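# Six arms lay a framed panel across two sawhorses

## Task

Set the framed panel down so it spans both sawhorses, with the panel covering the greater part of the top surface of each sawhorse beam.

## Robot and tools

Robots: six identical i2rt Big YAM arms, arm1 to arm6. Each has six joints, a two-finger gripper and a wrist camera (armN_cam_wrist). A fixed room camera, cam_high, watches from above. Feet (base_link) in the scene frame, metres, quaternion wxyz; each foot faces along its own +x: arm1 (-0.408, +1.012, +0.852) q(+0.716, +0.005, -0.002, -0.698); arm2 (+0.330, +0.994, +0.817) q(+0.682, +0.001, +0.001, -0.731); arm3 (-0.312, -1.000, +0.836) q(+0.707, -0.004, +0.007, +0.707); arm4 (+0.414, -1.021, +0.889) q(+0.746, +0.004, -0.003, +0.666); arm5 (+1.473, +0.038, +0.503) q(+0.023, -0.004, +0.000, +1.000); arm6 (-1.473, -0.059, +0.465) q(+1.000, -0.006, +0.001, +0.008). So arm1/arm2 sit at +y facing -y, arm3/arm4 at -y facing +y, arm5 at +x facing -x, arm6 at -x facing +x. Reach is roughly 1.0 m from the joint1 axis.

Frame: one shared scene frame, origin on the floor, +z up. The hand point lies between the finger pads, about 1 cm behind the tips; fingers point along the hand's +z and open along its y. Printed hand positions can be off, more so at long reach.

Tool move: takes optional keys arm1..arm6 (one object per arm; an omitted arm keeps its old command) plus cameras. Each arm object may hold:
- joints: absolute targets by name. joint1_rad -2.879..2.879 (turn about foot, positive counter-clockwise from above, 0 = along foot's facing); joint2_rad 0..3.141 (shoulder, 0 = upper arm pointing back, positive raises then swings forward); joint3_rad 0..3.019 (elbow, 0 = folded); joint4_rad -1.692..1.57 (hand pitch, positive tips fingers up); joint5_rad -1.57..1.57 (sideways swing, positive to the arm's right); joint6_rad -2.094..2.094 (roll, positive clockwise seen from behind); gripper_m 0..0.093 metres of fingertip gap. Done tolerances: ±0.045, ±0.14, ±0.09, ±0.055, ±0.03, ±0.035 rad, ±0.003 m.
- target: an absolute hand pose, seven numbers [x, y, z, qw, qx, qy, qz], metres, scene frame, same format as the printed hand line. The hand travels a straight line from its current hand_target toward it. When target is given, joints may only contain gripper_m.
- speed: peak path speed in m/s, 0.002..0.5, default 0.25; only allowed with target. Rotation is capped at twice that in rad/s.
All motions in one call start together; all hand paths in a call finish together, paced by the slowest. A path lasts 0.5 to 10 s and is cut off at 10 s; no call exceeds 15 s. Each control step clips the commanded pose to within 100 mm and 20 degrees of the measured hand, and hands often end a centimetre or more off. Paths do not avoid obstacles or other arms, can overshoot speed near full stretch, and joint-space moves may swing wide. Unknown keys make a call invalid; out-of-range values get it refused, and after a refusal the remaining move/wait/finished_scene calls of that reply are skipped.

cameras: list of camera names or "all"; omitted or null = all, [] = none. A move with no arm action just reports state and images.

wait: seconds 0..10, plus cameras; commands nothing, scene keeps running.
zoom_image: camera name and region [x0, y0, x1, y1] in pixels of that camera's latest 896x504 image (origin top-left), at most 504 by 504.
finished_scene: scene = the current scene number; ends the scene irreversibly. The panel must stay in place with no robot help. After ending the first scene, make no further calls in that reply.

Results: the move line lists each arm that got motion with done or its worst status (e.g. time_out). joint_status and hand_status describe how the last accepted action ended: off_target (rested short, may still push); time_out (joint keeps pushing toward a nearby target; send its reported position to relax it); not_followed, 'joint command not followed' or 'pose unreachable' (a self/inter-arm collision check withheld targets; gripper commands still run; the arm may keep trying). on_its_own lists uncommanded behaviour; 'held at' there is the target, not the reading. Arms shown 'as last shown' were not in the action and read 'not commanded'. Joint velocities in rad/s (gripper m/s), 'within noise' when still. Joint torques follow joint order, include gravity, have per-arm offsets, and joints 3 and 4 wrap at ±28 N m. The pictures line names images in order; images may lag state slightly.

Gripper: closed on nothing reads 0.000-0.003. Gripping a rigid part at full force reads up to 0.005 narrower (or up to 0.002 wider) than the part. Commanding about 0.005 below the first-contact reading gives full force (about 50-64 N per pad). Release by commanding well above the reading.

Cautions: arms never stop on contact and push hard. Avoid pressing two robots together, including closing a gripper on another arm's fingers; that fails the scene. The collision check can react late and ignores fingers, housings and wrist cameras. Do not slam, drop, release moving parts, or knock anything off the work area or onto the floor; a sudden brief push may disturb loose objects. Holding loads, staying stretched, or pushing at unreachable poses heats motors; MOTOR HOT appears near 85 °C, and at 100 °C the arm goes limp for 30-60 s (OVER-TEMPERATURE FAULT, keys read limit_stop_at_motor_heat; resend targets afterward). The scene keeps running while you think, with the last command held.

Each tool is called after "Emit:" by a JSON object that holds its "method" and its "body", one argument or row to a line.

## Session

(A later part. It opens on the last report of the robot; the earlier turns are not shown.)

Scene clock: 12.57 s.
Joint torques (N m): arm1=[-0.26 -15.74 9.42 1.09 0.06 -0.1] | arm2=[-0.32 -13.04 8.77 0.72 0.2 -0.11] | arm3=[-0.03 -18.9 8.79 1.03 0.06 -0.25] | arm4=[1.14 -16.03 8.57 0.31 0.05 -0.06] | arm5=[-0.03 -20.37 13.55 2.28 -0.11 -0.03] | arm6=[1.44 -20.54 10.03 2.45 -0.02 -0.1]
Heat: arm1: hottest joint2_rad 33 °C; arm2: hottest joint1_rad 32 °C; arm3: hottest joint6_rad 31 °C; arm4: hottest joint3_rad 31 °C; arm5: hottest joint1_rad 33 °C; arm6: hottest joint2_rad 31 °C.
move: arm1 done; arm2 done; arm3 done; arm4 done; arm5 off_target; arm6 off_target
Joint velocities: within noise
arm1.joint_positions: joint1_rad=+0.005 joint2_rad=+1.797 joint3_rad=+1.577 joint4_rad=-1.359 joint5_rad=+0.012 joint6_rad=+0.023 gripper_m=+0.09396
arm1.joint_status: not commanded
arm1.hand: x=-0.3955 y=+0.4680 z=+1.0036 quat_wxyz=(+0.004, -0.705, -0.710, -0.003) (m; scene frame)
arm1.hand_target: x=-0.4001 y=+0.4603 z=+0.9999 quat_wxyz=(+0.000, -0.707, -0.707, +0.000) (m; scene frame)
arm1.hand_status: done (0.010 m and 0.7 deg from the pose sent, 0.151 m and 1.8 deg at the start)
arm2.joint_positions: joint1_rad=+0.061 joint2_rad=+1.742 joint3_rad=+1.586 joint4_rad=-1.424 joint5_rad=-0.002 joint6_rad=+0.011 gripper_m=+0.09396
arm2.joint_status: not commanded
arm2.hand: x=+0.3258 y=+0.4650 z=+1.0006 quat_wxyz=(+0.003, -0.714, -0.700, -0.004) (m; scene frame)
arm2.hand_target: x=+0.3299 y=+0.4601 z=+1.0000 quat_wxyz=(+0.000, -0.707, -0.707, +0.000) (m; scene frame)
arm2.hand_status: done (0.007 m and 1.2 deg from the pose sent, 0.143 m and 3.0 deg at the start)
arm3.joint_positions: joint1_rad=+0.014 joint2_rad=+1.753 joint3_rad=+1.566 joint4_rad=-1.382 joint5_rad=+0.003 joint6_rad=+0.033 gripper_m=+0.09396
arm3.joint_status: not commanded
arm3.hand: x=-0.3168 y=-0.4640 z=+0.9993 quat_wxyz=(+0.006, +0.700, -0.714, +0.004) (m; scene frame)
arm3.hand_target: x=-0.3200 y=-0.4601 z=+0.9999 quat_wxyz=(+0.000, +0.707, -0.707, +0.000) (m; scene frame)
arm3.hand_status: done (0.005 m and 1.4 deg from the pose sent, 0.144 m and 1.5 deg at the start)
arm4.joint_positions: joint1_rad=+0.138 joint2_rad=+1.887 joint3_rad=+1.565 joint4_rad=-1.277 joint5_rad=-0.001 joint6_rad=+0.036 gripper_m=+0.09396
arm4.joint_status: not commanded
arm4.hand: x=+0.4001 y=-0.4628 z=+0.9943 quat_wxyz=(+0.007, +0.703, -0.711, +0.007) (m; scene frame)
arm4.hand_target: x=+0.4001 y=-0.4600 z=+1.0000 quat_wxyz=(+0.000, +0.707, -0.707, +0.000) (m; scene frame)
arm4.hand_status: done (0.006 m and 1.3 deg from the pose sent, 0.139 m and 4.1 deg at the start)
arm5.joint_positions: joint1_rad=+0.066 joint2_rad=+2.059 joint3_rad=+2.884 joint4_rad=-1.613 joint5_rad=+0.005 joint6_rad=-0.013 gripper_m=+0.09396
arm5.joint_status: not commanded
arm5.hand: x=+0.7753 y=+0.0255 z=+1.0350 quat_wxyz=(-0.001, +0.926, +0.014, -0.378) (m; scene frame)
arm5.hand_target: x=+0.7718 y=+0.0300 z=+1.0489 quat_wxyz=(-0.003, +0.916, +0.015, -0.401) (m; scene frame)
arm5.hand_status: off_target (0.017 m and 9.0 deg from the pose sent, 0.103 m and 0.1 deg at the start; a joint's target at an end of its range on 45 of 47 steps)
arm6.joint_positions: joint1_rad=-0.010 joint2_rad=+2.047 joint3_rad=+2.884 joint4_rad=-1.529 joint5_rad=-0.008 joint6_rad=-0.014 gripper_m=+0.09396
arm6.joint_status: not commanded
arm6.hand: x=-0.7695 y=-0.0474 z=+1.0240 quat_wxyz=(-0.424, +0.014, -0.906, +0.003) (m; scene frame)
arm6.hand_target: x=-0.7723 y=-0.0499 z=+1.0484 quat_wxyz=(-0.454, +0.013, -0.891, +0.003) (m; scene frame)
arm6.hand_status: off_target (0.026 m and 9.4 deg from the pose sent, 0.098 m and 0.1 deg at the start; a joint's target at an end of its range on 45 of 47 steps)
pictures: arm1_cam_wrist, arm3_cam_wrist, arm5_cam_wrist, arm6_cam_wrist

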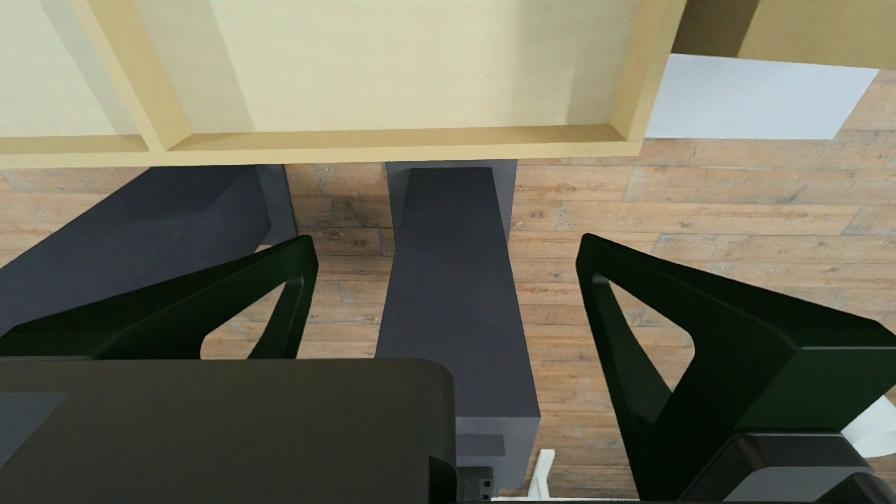

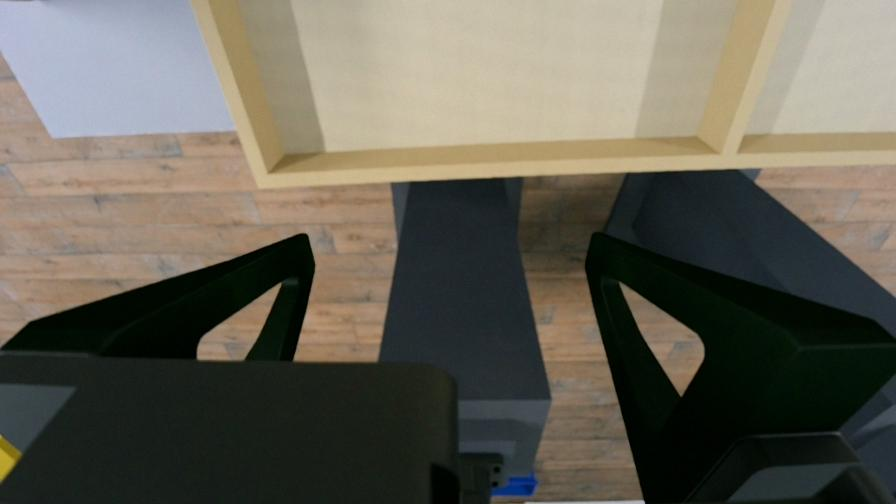

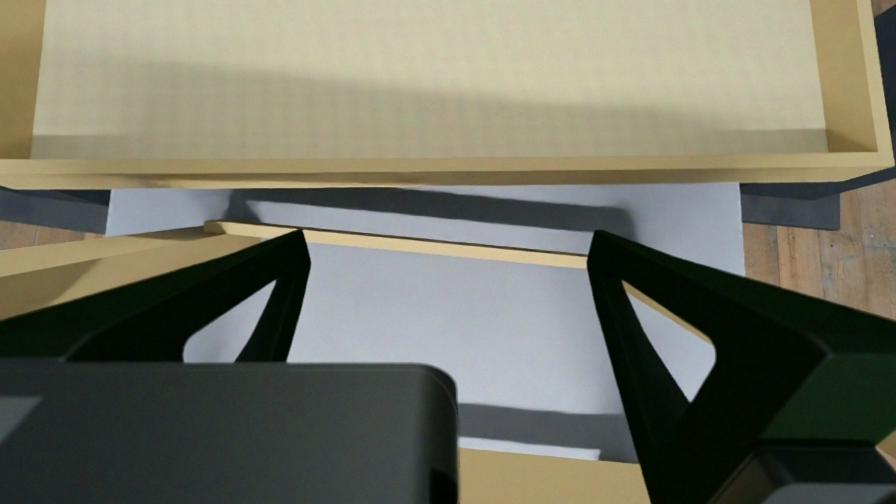

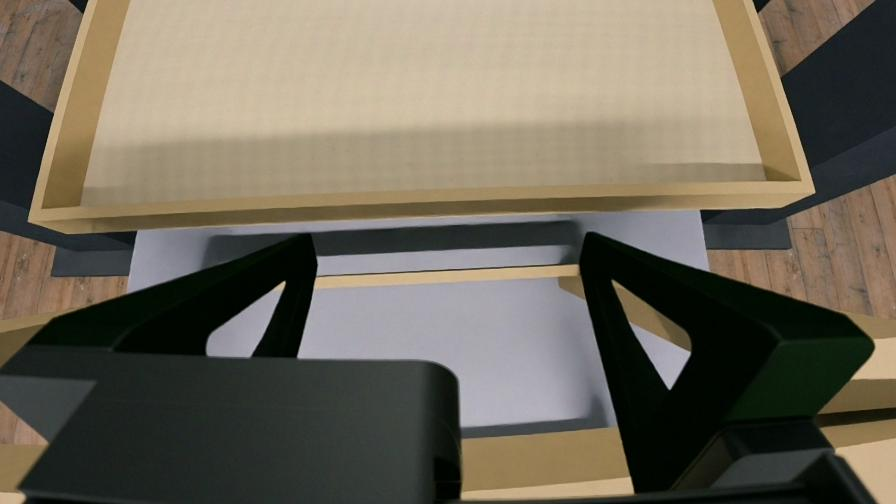

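Emit:
{"method": "move", "body": {
  "arm1": {"target":[-0.4,0.62,0.8,0,1,0,0]},
  "arm2": {"target":[0.33,0.62,0.8,0,0,1,0]},
  "arm3": {"target":[-0.32,-0.6,0.8,0,1,0,0]},
  "arm4": {"target":[0.4,-0.6,0.8,0,0,1,0]},
  "arm5": {"target":[1.1,0.03,1.1,0,0.945,0,-0.326]},
  "arm6": {"target":[-1.1,-0.05,1.1,-0.37,0.0,-0.929,0]}
}}

Scene clock: 19.87 s.
Joint torques (N m): arm1=[-0.03 -12.4 5.12 0.96 0.31 0] | arm2=[-0.56 -10.11 5.24 0.58 -0.02 -0.07] | arm3=[0.26 -13.39 5.37 0.96 -0.23 -0.26] | arm4=[1.9 -11.22 4.36 0.31 0.15 0.15] | arm5=[1.08 -6.24 8.35 1.21 0.11 0.18] | arm6=[1.73 -6.65 5.86 1.21 0.18 0.02]
Heat: arm1: hottest joint2_rad 33 °C; arm2: hottest joint1_rad 32 °C; arm3: hottest joint2_rad 31 °C; arm4: hottest joint3_rad 32 °C; arm5: hottest joint1_rad 33 °C; arm6: hottest joint2_rad 31 °C.
move: arm1 done; arm2 done; arm3 done; arm4 done; arm5 off_target; arm6 off_target
Joint velocities: within noise
arm1.joint_positions: joint1_rad=+0.004 joint2_rad=+1.732 joint3_rad=+0.851 joint4_rad=-0.693 joint5_rad=+0.008 joint6_rad=+1.586 gripper_m=+0.09396
arm1.joint_status: not commanded
arm1.hand: x=-0.3976 y=+0.6209 z=+0.8018 quat_wxyz=(+0.004, -1.000, -0.007, -0.001) (m; scene frame)
arm1.hand_target: x=-0.4000 y=+0.6199 z=+0.8001 quat_wxyz=(+0.000, -1.000, +0.000, +0.000) (m; scene frame)
arm1.hand_status: done (0.003 m and 0.9 deg from the pose sent, 0.254 m and 90.4 deg at the start)
arm2.joint_positions: joint1_rad=+0.063 joint2_rad=+1.632 joint3_rad=+0.824 joint4_rad=-0.779 joint5_rad=+0.001 joint6_rad=-1.559 gripper_m=+0.09397
arm2.joint_status: not commanded
arm2.hand: x=+0.3273 y=+0.6211 z=+0.7966 quat_wxyz=(+0.001, -0.009, -1.000, -0.009) (m; scene frame)
arm2.hand_target: x=+0.3300 y=+0.6200 z=+0.8000 quat_wxyz=(+0.000, +0.000, -1.000, +0.000) (m; scene frame)
arm2.hand_status: done (0.004 m and 1.4 deg from the pose sent, 0.254 m and 91.1 deg at the start)
arm3.joint_positions: joint1_rad=+0.014 joint2_rad=+1.685 joint3_rad=+0.881 joint4_rad=-0.745 joint5_rad=+0.007 joint6_rad=-1.534 gripper_m=+0.09397
arm3.joint_status: not commanded
arm3.hand: x=-0.3154 y=-0.5971 z=+0.8057 quat_wxyz=(-0.004, +1.000, -0.012, +0.001) (m; scene frame)
arm3.hand_target: x=-0.3199 y=-0.6001 z=+0.8001 quat_wxyz=(+0.000, +1.000, +0.000, +0.000) (m; scene frame)
arm3.hand_status: done (0.008 m and 1.4 deg from the pose sent, 0.241 m and 91.1 deg at the start)
arm4.joint_positions: joint1_rad=+0.138 joint2_rad=+1.884 joint3_rad=+0.933 joint4_rad=-0.625 joint5_rad=-0.001 joint6_rad=+1.594 gripper_m=+0.09397
arm4.joint_status: not commanded
arm4.hand: x=+0.4032 y=-0.5968 z=+0.8036 quat_wxyz=(+0.001, +0.001, -1.000, -0.002) (m; scene frame)
arm4.hand_target: x=+0.4001 y=-0.6002 z=+0.8000 quat_wxyz=(+0.000, +0.000, -1.000, +0.000) (m; scene frame)
arm4.hand_status: done (0.006 m and 0.3 deg from the pose sent, 0.238 m and 89.4 deg at the start)
arm5.joint_positions: joint1_rad=+0.071 joint2_rad=+1.200 joint3_rad=+2.038 joint4_rad=-1.680 joint5_rad=+0.017 joint6_rad=+0.009 gripper_m=+0.09396
arm5.joint_status: not commanded
arm5.hand: x=+1.0993 y=+0.0322 z=+1.1066 quat_wxyz=(-0.002, +0.936, +0.004, -0.352) (m; scene frame)
arm5.hand_target: x=+1.0999 y=+0.0300 z=+1.0996 quat_wxyz=(+0.000, +0.940, +0.000, -0.341) (m; scene frame)
arm5.hand_status: off_target (0.007 m and 3.2 deg from the pose sent, 0.331 m and 6.5 deg at the start; a joint's target at an end of its range on 36 of 124 steps)
arm6.joint_positions: joint1_rad=-0.010 joint2_rad=+1.237 joint3_rad=+2.131 joint4_rad=-1.670 joint5_rad=-0.007 joint6_rad=+0.000 gripper_m=+0.09396
arm6.joint_status: not commanded
arm6.hand: x=-1.0938 y=-0.0489 z=+1.0986 quat_wxyz=(-0.386, +0.006, -0.922, +0.001) (m; scene frame)
arm6.hand_target: x=-1.1000 y=-0.0500 z=+1.0995 quat_wxyz=(-0.385, +0.000, -0.923, +0.000) (m; scene frame)
arm6.hand_status: off_target (0.006 m and 2.1 deg from the pose sent, 0.339 m and 6.9 deg at the start; a joint's target at an end of its range on 36 of 124 steps)
pictures: arm1_cam_wrist, arm2_cam_wrist, arm3_cam_wrist, arm4_cam_wrist, arm5_cam_wrist, arm6_cam_wrist, cam_high

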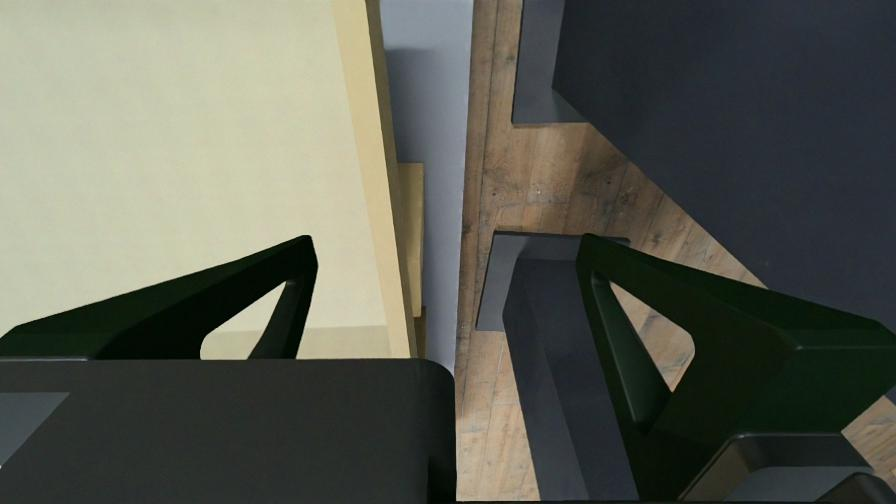

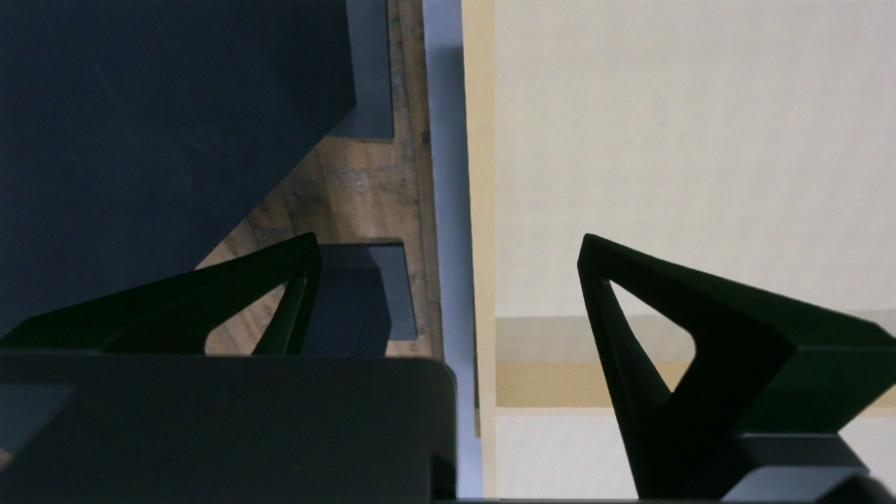

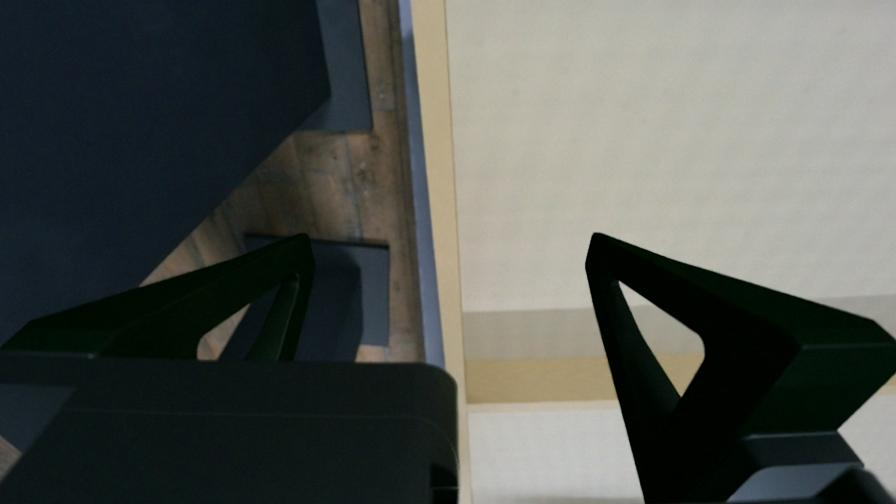

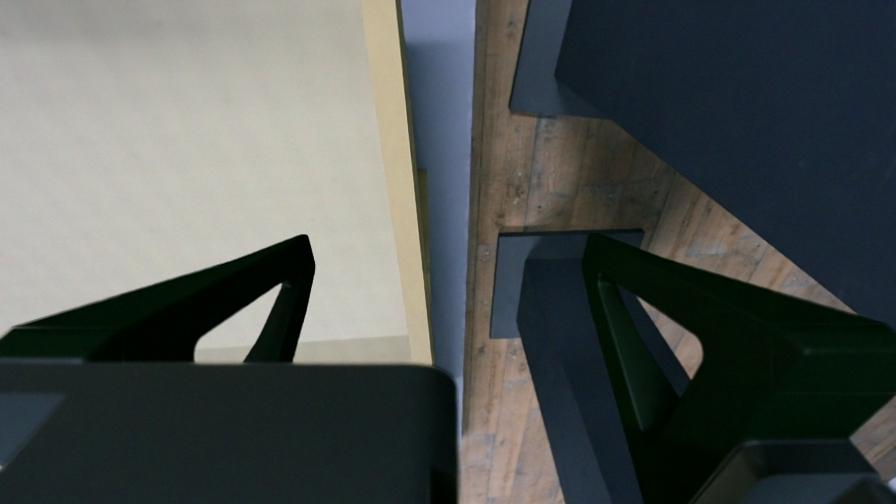

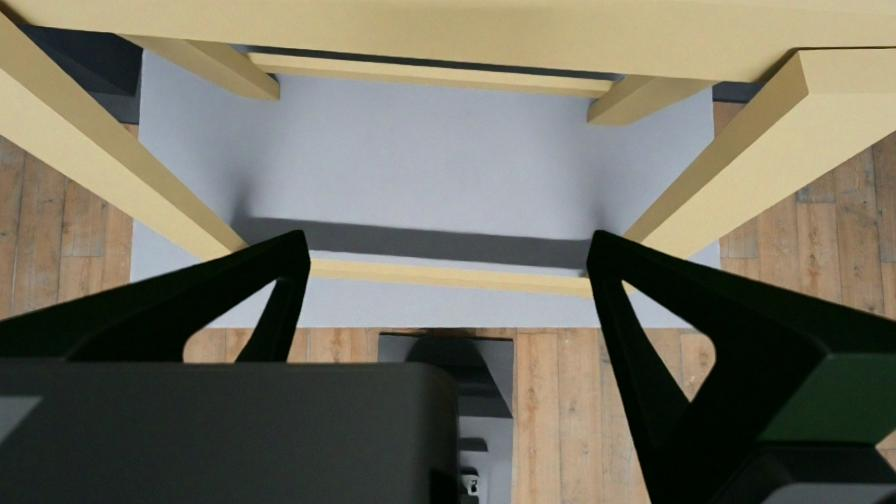

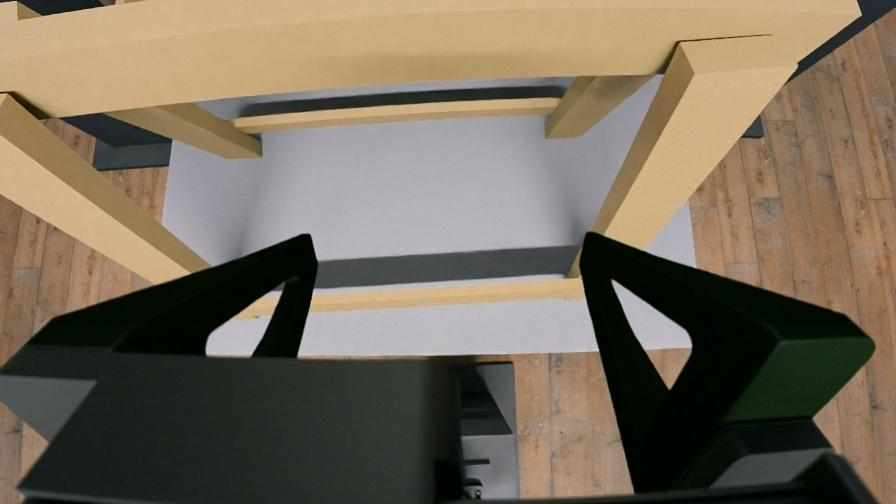

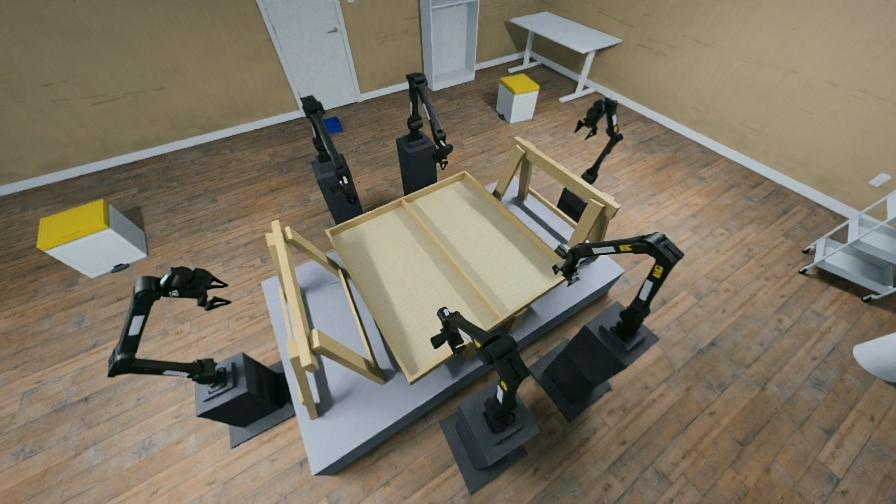

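Emit:
{"method": "move", "body": {
  "arm1": {"target":[-0.4,0.557,0.7,0,0.9996,0.028,0]},
  "arm2": {"target":[0.33,0.596,0.7,0,-0.028,0.9996,0]},
  "arm3": {"target":[-0.32,-0.613,0.7,0,0.9996,0.028,0]},
  "arm4": {"target":[0.4,-0.553,0.7,0,-0.028,0.9996,0]}
}}

Emit:
{"method": "wait", "body": {
  "seconds": 0.3,
  "cameras": ["arm1_cam_wrist","arm2_cam_wrist","arm3_cam_wrist","arm4_cam_wrist"]
}}

Scene clock: 21.97 s.
Joint torques (N m): arm1=[-0.32 -13.39 6.06 0.94 0.29 -0.15] | arm2=[-0.56 -9.52 5.94 0.69 -0.02 -0.11] | arm3=[0.21 -14.04 4.1 0.94 -0.23 -0.24] | arm4=[1.55 -12.86 6 0.2 0.12 -0.06] | arm5=[1.03 -6.18 8.36 1.22 0.11 0.18] | arm6=[1.73 -6.65 5.85 1.18 0.18 0.02]
Heat: arm1: hottest joint2_rad 33 °C; arm2: hottest joint1_rad 32 °C; arm3: hottest joint2_rad 31 °C; arm4: hottest joint3_rad 32 °C; arm5: hottest joint1_rad 33 °C; arm6: hottest joint2_rad 31 °C.
move: arm1 off_target; arm2 off_target; arm3 done; arm4 off_target
Joint velocities: within noise
arm1.joint_positions: joint1_rad=+0.003 joint2_rad=+2.050 joint3_rad=+1.000 joint4_rad=-0.529 joint5_rad=+0.009 joint6_rad=+1.541 gripper_m=+0.09396
arm1.joint_status: not commanded
arm1.hand: x=-0.3959 y=+0.5682 z=+0.7068 quat_wxyz=(+0.006, -1.000, -0.029, -0.001) (m; scene frame)
arm1.hand_target: x=-0.4001 y=+0.5572 z=+0.7004 quat_wxyz=(+0.000, -1.000, -0.028, +0.000) (m; scene frame)
arm1.hand_status: off_target (0.014 m and 0.7 deg from the pose sent, 0.120 m and 2.5 deg at the start)
arm2.joint_positions: joint1_rad=+0.063 joint2_rad=+1.892 joint3_rad=+0.822 joint4_rad=-0.517 joint5_rad=+0.001 joint6_rad=-1.615 gripper_m=+0.09397
arm2.joint_status: not commanded
arm2.hand: x=+0.3272 y=+0.6090 z=+0.7014 quat_wxyz=(+0.001, +0.020, -1.000, -0.009) (m; scene frame)
arm2.hand_target: x=+0.3300 y=+0.5962 z=+0.7003 quat_wxyz=(+0.000, +0.028, -1.000, +0.000) (m; scene frame)
arm2.hand_status: off_target (0.013 m and 1.4 deg from the pose sent, 0.100 m and 4.3 deg at the start)
arm3.joint_positions: joint1_rad=+0.014 joint2_rad=+1.915 joint3_rad=+0.807 joint4_rad=-0.447 joint5_rad=+0.007 joint6_rad=-1.591 gripper_m=+0.09397
arm3.joint_status: not commanded
arm3.hand: x=-0.3158 y=-0.6136 z=+0.7042 quat_wxyz=(+0.000, +1.000, +0.016, +0.001) (m; scene frame)
arm3.hand_target: x=-0.3200 y=-0.6131 z=+0.7001 quat_wxyz=(+0.000, +1.000, +0.028, +0.000) (m; scene frame)
arm3.hand_status: done (0.006 m and 1.3 deg from the pose sent, 0.107 m and 4.6 deg at the start)
arm4.joint_positions: joint1_rad=+0.138 joint2_rad=+2.189 joint3_rad=+1.055 joint4_rad=-0.477 joint5_rad=-0.001 joint6_rad=+1.555 gripper_m=+0.09397
arm4.joint_status: not commanded
arm4.hand: x=+0.4025 y=-0.5710 z=+0.6988 quat_wxyz=(+0.001, +0.020, -1.000, +0.015) (m; scene frame)
arm4.hand_target: x=+0.4000 y=-0.5534 z=+0.7004 quat_wxyz=(+0.000, +0.028, -1.000, +0.000) (m; scene frame)
arm4.hand_status: off_target (0.018 m and 2.0 deg from the pose sent, 0.113 m and 3.1 deg at the start)
arm5, arm6: as last shown
pictures: arm1_cam_wrist, arm2_cam_wrist, arm3_cam_wrist, arm4_cam_wrist, arm5_cam_wrist, arm6_cam_wrist, cam_high

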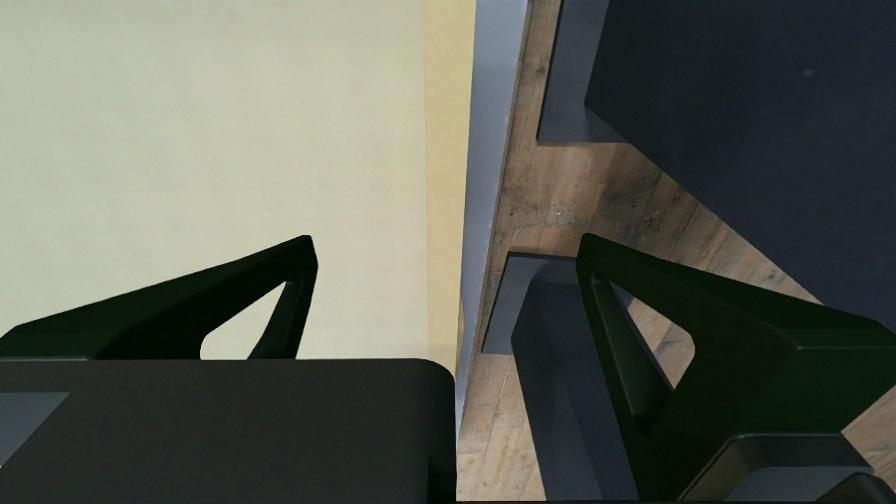

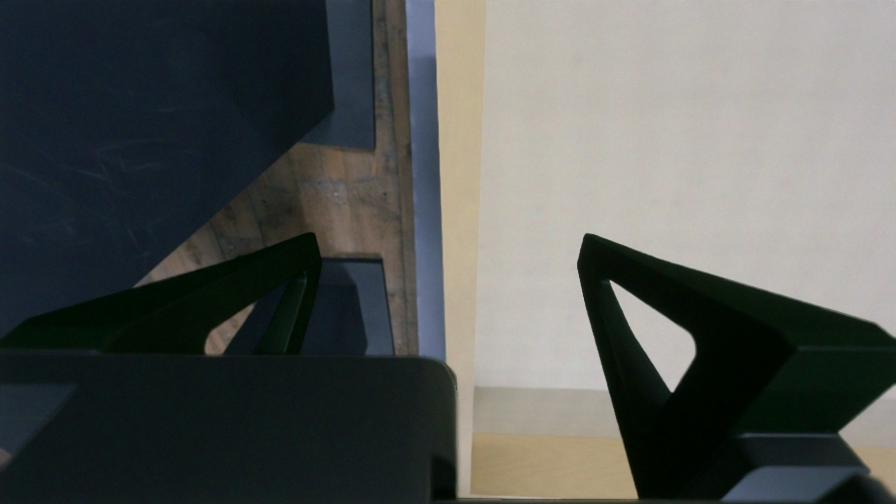

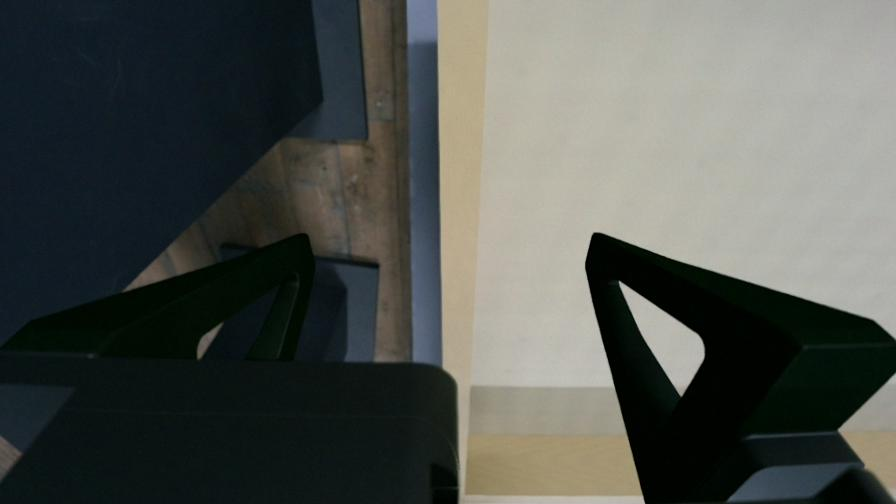

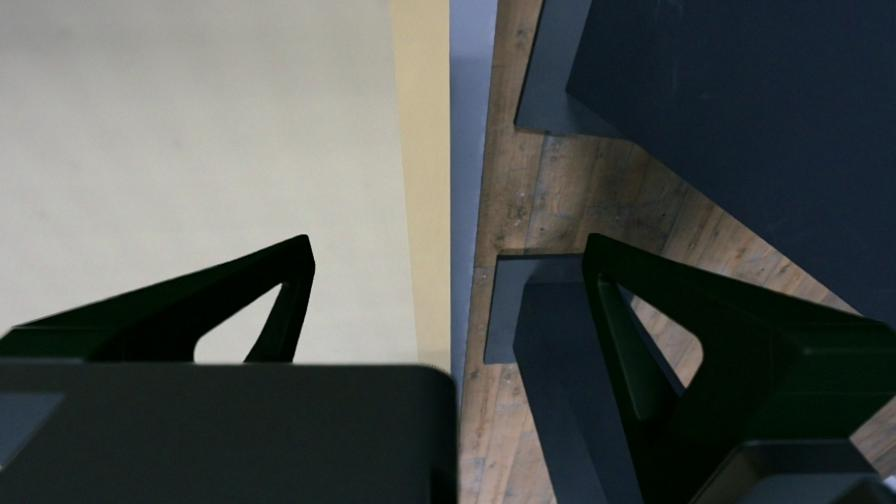

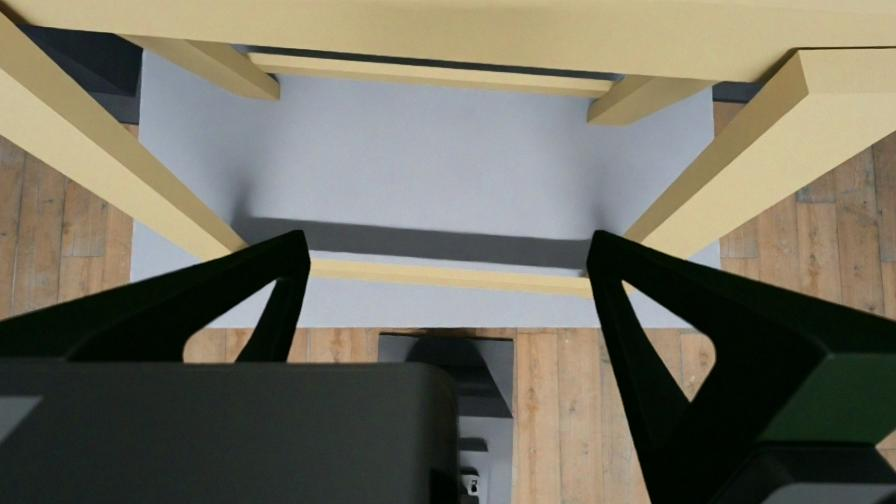

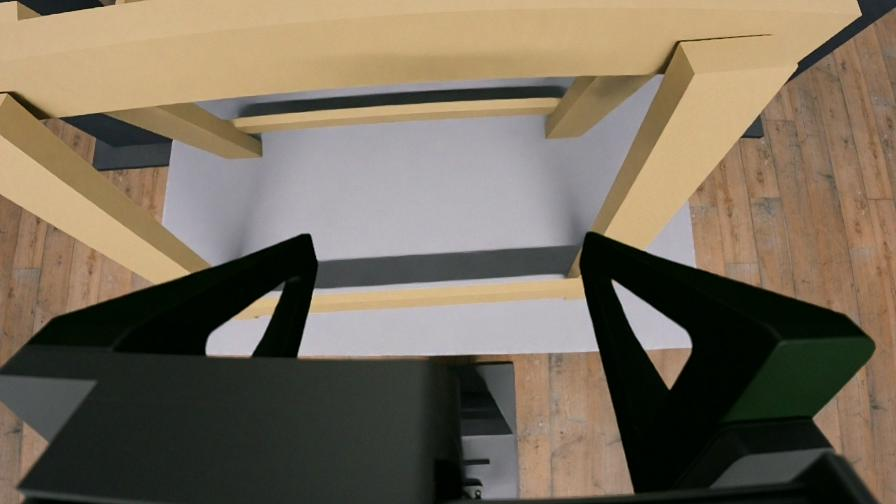

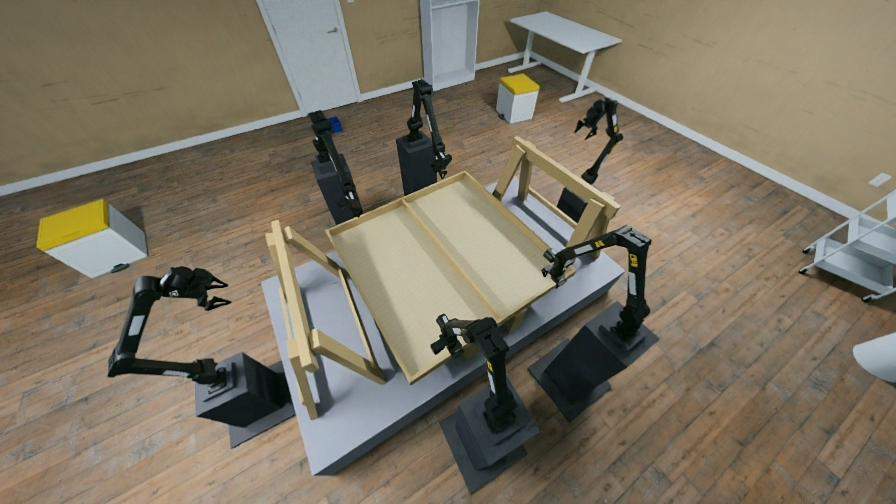

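Scene clock: 22.27 s.
Joint torques (N m): arm1=[-0.32 -13.39 6.06 0.95 0.29 -0.15] | arm2=[-0.56 -9.47 5.94 0.58 -0.02 -0.11] | arm3=[0.26 -14.1 4.08 0.96 -0.23 -0.24] | arm4=[1.49 -12.86 6.04 0.23 0.13 -0.06] | arm5=[0.97 -6.24 8.35 1.2 0.11 0.18] | arm6=[1.79 -6.65 5.85 1.18 0.18 0.02]
Heat: arm1: hottest joint2_rad 33 °C; arm2: hottest joint1_rad 32 °C; arm3: hottest joint2_rad 31 °C; arm4: hottest joint3_rad 32 °C; arm5: hottest joint1_rad 33 °C; arm6: hottest joint2_rad 31 °C.
Joint velocities: within noise
arm1.joint_positions: joint1_rad=+0.003 joint2_rad=+2.050 joint3_rad=+1.000 joint4_rad=-0.529 joint5_rad=+0.009 joint6_rad=+1.541 gripper_m=+0.09396
arm1.joint_status: not commanded
arm1.hand: x=-0.3959 y=+0.5682 z=+0.7068 quat_wxyz=(+0.006, -1.000, -0.029, -0.001) (m; scene frame)
arm1.hand_target: x=-0.4001 y=+0.5572 z=+0.7004 quat_wxyz=(+0.000, -1.000, -0.028, +0.000) (m; scene frame)
arm1.hand_status: off_target (0.014 m and 0.7 deg from the pose sent, 0.120 m and 2.5 deg at the start)
arm2.joint_positions: joint1_rad=+0.063 joint2_rad=+1.892 joint3_rad=+0.822 joint4_rad=-0.517 joint5_rad=+0.001 joint6_rad=-1.615 gripper_m=+0.09397
arm2.joint_status: not commanded
arm2.hand: x=+0.3272 y=+0.6090 z=+0.7014 quat_wxyz=(+0.001, +0.020, -1.000, -0.009) (m; scene frame)
arm2.hand_target: x=+0.3300 y=+0.5962 z=+0.7003 quat_wxyz=(+0.000, +0.028, -1.000, +0.000) (m; scene frame)
arm2.hand_status: off_target (0.013 m and 1.4 deg from the pose sent, 0.100 m and 4.3 deg at the start)
arm3.joint_positions: joint1_rad=+0.014 joint2_rad=+1.915 joint3_rad=+0.807 joint4_rad=-0.447 joint5_rad=+0.007 joint6_rad=-1.591 gripper_m=+0.09397
arm3.joint_status: not commanded
arm3.hand: x=-0.3158 y=-0.6136 z=+0.7042 quat_wxyz=(+0.000, +1.000, +0.017, +0.001) (m; scene frame)
arm3.hand_target: x=-0.3200 y=-0.6131 z=+0.7001 quat_wxyz=(+0.000, +1.000, +0.028, +0.000) (m; scene frame)
arm3.hand_status: done (0.006 m and 1.3 deg from the pose sent, 0.107 m and 4.6 deg at the start)
arm4.joint_positions: joint1_rad=+0.138 joint2_rad=+2.189 joint3_rad=+1.055 joint4_rad=-0.477 joint5_rad=-0.001 joint6_rad=+1.555 gripper_m=+0.09397
arm4.joint_status: not commanded
arm4.hand: x=+0.4025 y=-0.5710 z=+0.6988 quat_wxyz=(+0.001, +0.020, -1.000, +0.015) (m; scene frame)
arm4.hand_target: x=+0.4000 y=-0.5534 z=+0.7004 quat_wxyz=(+0.000, +0.028, -1.000, +0.000) (m; scene frame)
arm4.hand_status: off_target (0.018 m and 2.0 deg from the pose sent, 0.113 m and 3.1 deg at the start)
arm5.joint_positions: joint1_rad=+0.071 joint2_rad=+1.200 joint3_rad=+2.038 joint4_rad=-1.680 joint5_rad=+0.017 joint6_rad=+0.009 gripper_m=+0.09396
arm5.joint_status: not commanded
arm5.hand: x=+1.0993 y=+0.0322 z=+1.1066 quat_wxyz=(-0.002, +0.936, +0.004, -0.352) (m; scene frame)
arm5.hand_target: x=+1.0999 y=+0.0300 z=+1.0996 quat_wxyz=(+0.000, +0.940, +0.000, -0.341) (m; scene frame)
arm5.hand_status: not commanded
arm6.joint_positions: joint1_rad=-0.010 joint2_rad=+1.237 joint3_rad=+2.131 joint4_rad=-1.670 joint5_rad=-0.007 joint6_rad=+0.000 gripper_m=+0.09396
arm6.joint_status: not commanded
arm6.hand: x=-1.0938 y=-0.0489 z=+1.0986 quat_wxyz=(-0.386, +0.006, -0.922, +0.001) (m; scene frame)
arm6.hand_target: x=-1.1000 y=-0.0500 z=+1.0995 quat_wxyz=(-0.385, +0.000, -0.923, +0.000) (m; scene frame)
arm6.hand_status: not commanded
wait: 0.30 s; at rest by 0.27 s
pictures: arm1_cam_wrist, arm2_cam_wrist, arm3_cam_wrist, arm4_cam_wrist

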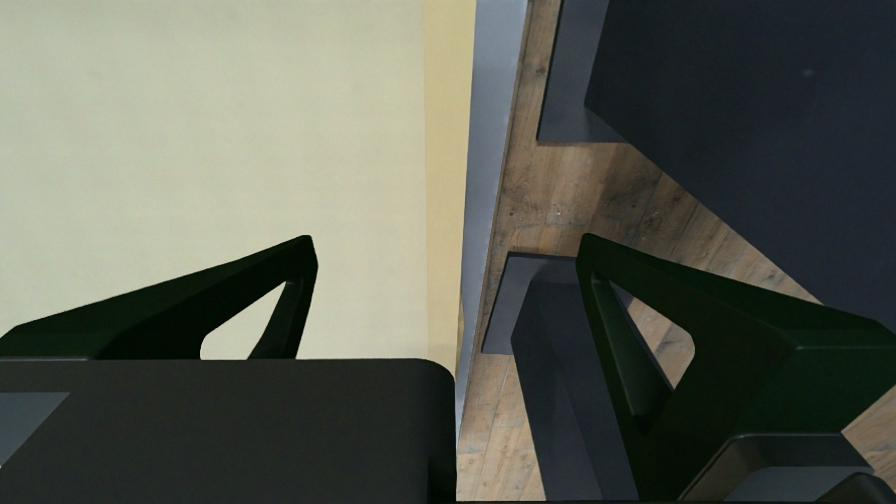

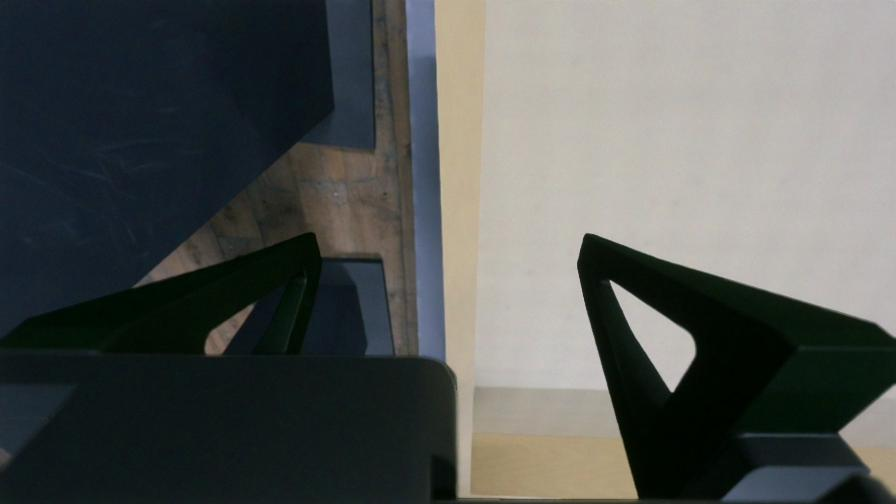

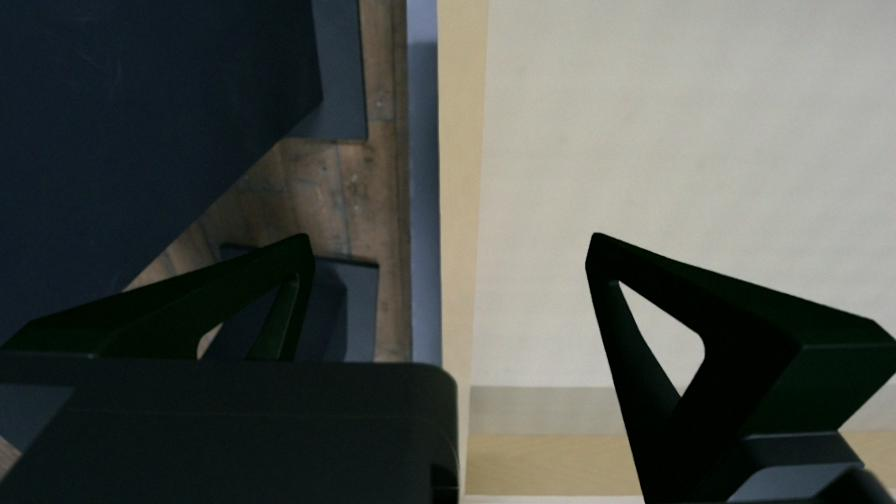

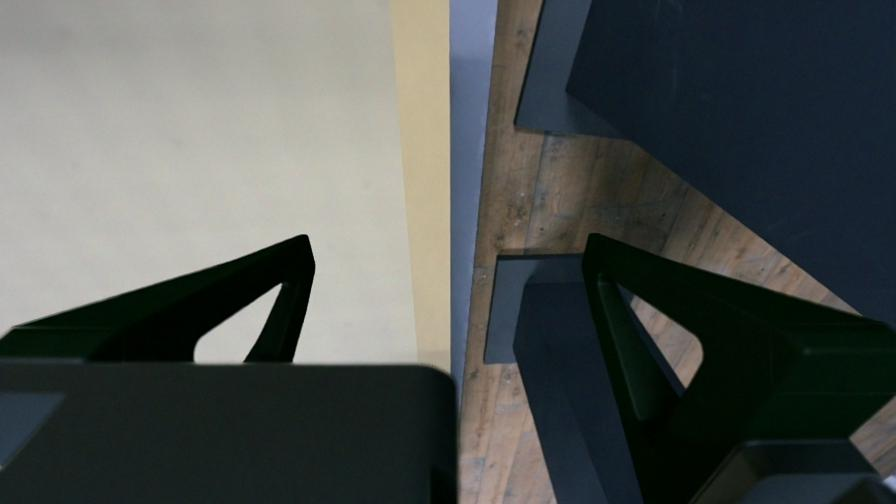

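Emit:
{"method": "move", "body": {
  "arm1": {"target":[-0.4,0.557,0.61,0,0.9996,0.028,0],"speed":0.1},
  "arm2": {"target":[0.33,0.588,0.61,0,-0.028,0.9996,0],"speed":0.1},
  "arm3": {"target":[-0.32,-0.607,0.61,0,0.9996,0.028,0],"speed":0.1},
  "arm4": {"target":[0.4,-0.541,0.61,0,-0.028,0.9996,0],"speed":0.1},
  "cameras": ["arm1_cam_wrist","arm2_cam_wrist","arm3_cam_wrist","arm4_cam_wrist"]
}}

Scene clock: 24.67 s.
Joint torques (N m): arm1=[-0.32 -14.45 4.23 0.96 0.29 -0.14] | arm2=[-0.62 -10.58 4.19 0.62 -0.02 -0.11] | arm3=[0.09 -15.21 3.54 0.94 -0.23 -0.25] | arm4=[1.55 -14.27 4.51 0.23 0.13 -0.07] | arm5=[1.03 -6.18 8.36 1.2 0.11 0.18] | arm6=[1.73 -6.65 5.86 1.2 0.18 0.02]
Heat: arm1: hottest joint2_rad 33 °C; arm2: hottest joint1_rad 32 °C; arm3: hottest joint2_rad 31 °C; arm4: hottest joint3_rad 32 °C; arm5: hottest joint1_rad 33 °C; arm6: hottest joint2_rad 31 °C.
move: arm1 off_target; arm2 done; arm3 done; arm4 off_target
Joint velocities: within noise
arm1.joint_positions: joint1_rad=+0.001 joint2_rad=+2.277 joint3_rad=+1.059 joint4_rad=-0.355 joint5_rad=+0.009 joint6_rad=+1.539 gripper_m=+0.09396
arm1.joint_status: not commanded
arm1.hand: x=-0.3956 y=+0.5628 z=+0.6188 quat_wxyz=(+0.003, -1.000, -0.029, -0.001) (m; scene frame)
arm1.hand_target: x=-0.3999 y=+0.5572 z=+0.6103 quat_wxyz=(+0.000, -1.000, -0.028, +0.000) (m; scene frame)
arm1.hand_status: off_target (0.011 m and 0.4 deg from the pose sent, 0.097 m and 0.7 deg at the start)
arm2.joint_positions: joint1_rad=+0.063 joint2_rad=+2.146 joint3_rad=+0.882 joint4_rad=-0.314 joint5_rad=+0.001 joint6_rad=-1.616 gripper_m=+0.09397
arm2.joint_status: not commanded
arm2.hand: x=+0.3272 y=+0.5960 z=+0.6153 quat_wxyz=(+0.001, +0.020, -1.000, -0.005) (m; scene frame)
arm2.hand_target: x=+0.3300 y=+0.5881 z=+0.6102 quat_wxyz=(+0.000, +0.028, -1.000, +0.000) (m; scene frame)
arm2.hand_status: done (0.010 m and 1.1 deg from the pose sent, 0.094 m and 1.4 deg at the start)
arm3.joint_positions: joint1_rad=+0.014 joint2_rad=+2.177 joint3_rad=+0.856 joint4_rad=-0.244 joint5_rad=+0.007 joint6_rad=-1.592 gripper_m=+0.09397
arm3.joint_status: not commanded
arm3.hand: x=-0.3163 y=-0.6137 z=+0.6147 quat_wxyz=(+0.005, +1.000, +0.017, +0.001) (m; scene frame)
arm3.hand_target: x=-0.3200 y=-0.6072 z=+0.6101 quat_wxyz=(+0.000, +1.000, +0.028, +0.000) (m; scene frame)
arm3.hand_status: done (0.009 m and 1.3 deg from the pose sent, 0.095 m and 1.3 deg at the start)
arm4.joint_positions: joint1_rad=+0.138 joint2_rad=+2.428 joint3_rad=+1.174 joint4_rad=-0.354 joint5_rad=-0.001 joint6_rad=+1.554 gripper_m=+0.09397
arm4.joint_status: not commanded
arm4.hand: x=+0.4021 y=-0.5562 z=+0.6093 quat_wxyz=(+0.001, +0.021, -1.000, +0.014) (m; scene frame)
arm4.hand_target: x=+0.4000 y=-0.5412 z=+0.6103 quat_wxyz=(+0.000, +0.028, -1.000, +0.000) (m; scene frame)
arm4.hand_status: off_target (0.015 m and 1.8 deg from the pose sent, 0.094 m and 1.9 deg at the start)
arm5, arm6: as last shown
arm6.hand_target: x=-1.1000 y=-0.0499 z=+1.0995 quat_wxyz=(-0.385, +0.000, -0.923, +0.000) (m; scene frame)
pictures: arm1_cam_wrist, arm2_cam_wrist, arm3_cam_wrist, arm4_cam_wrist

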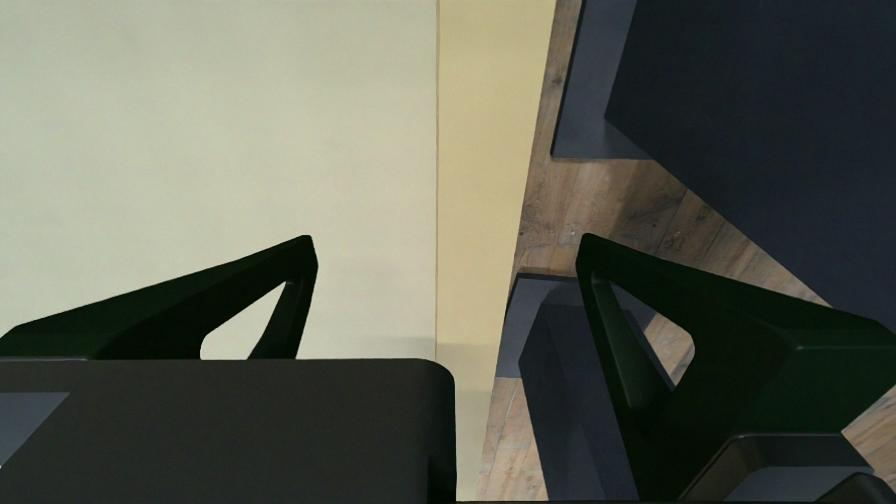

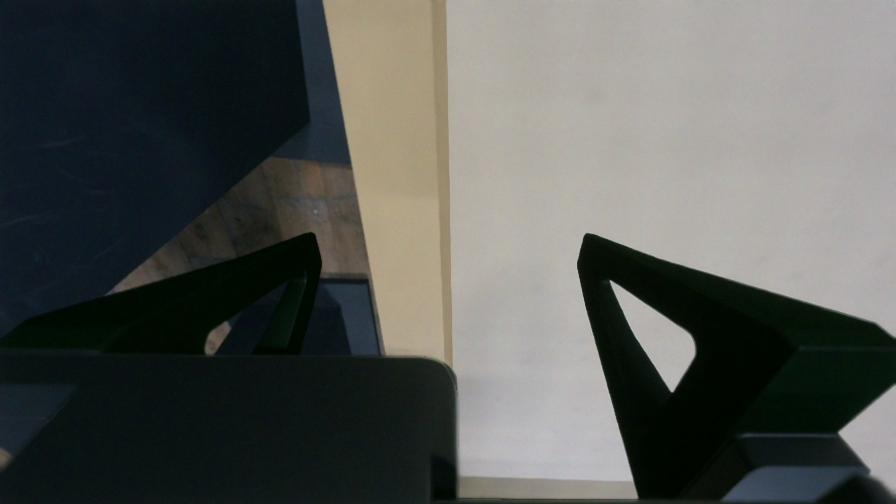

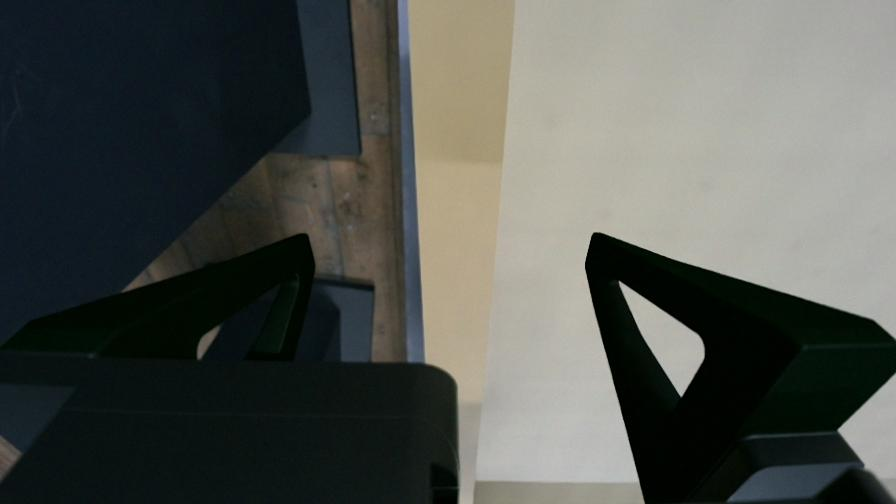

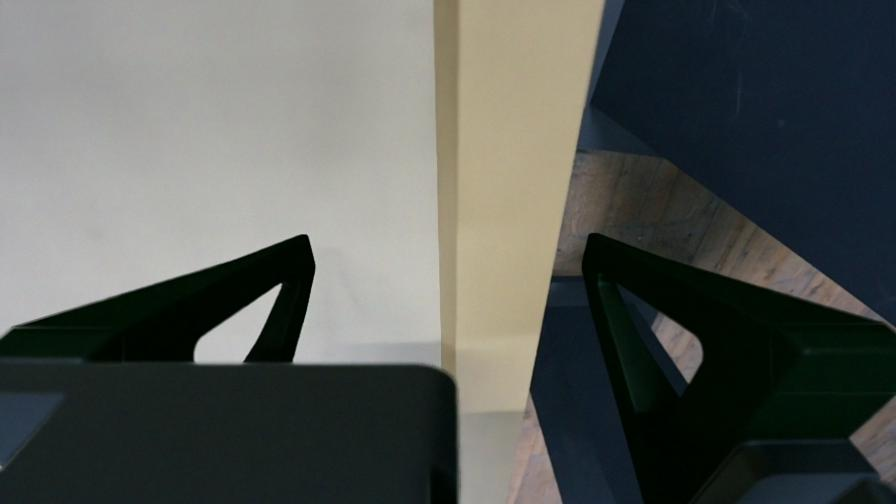

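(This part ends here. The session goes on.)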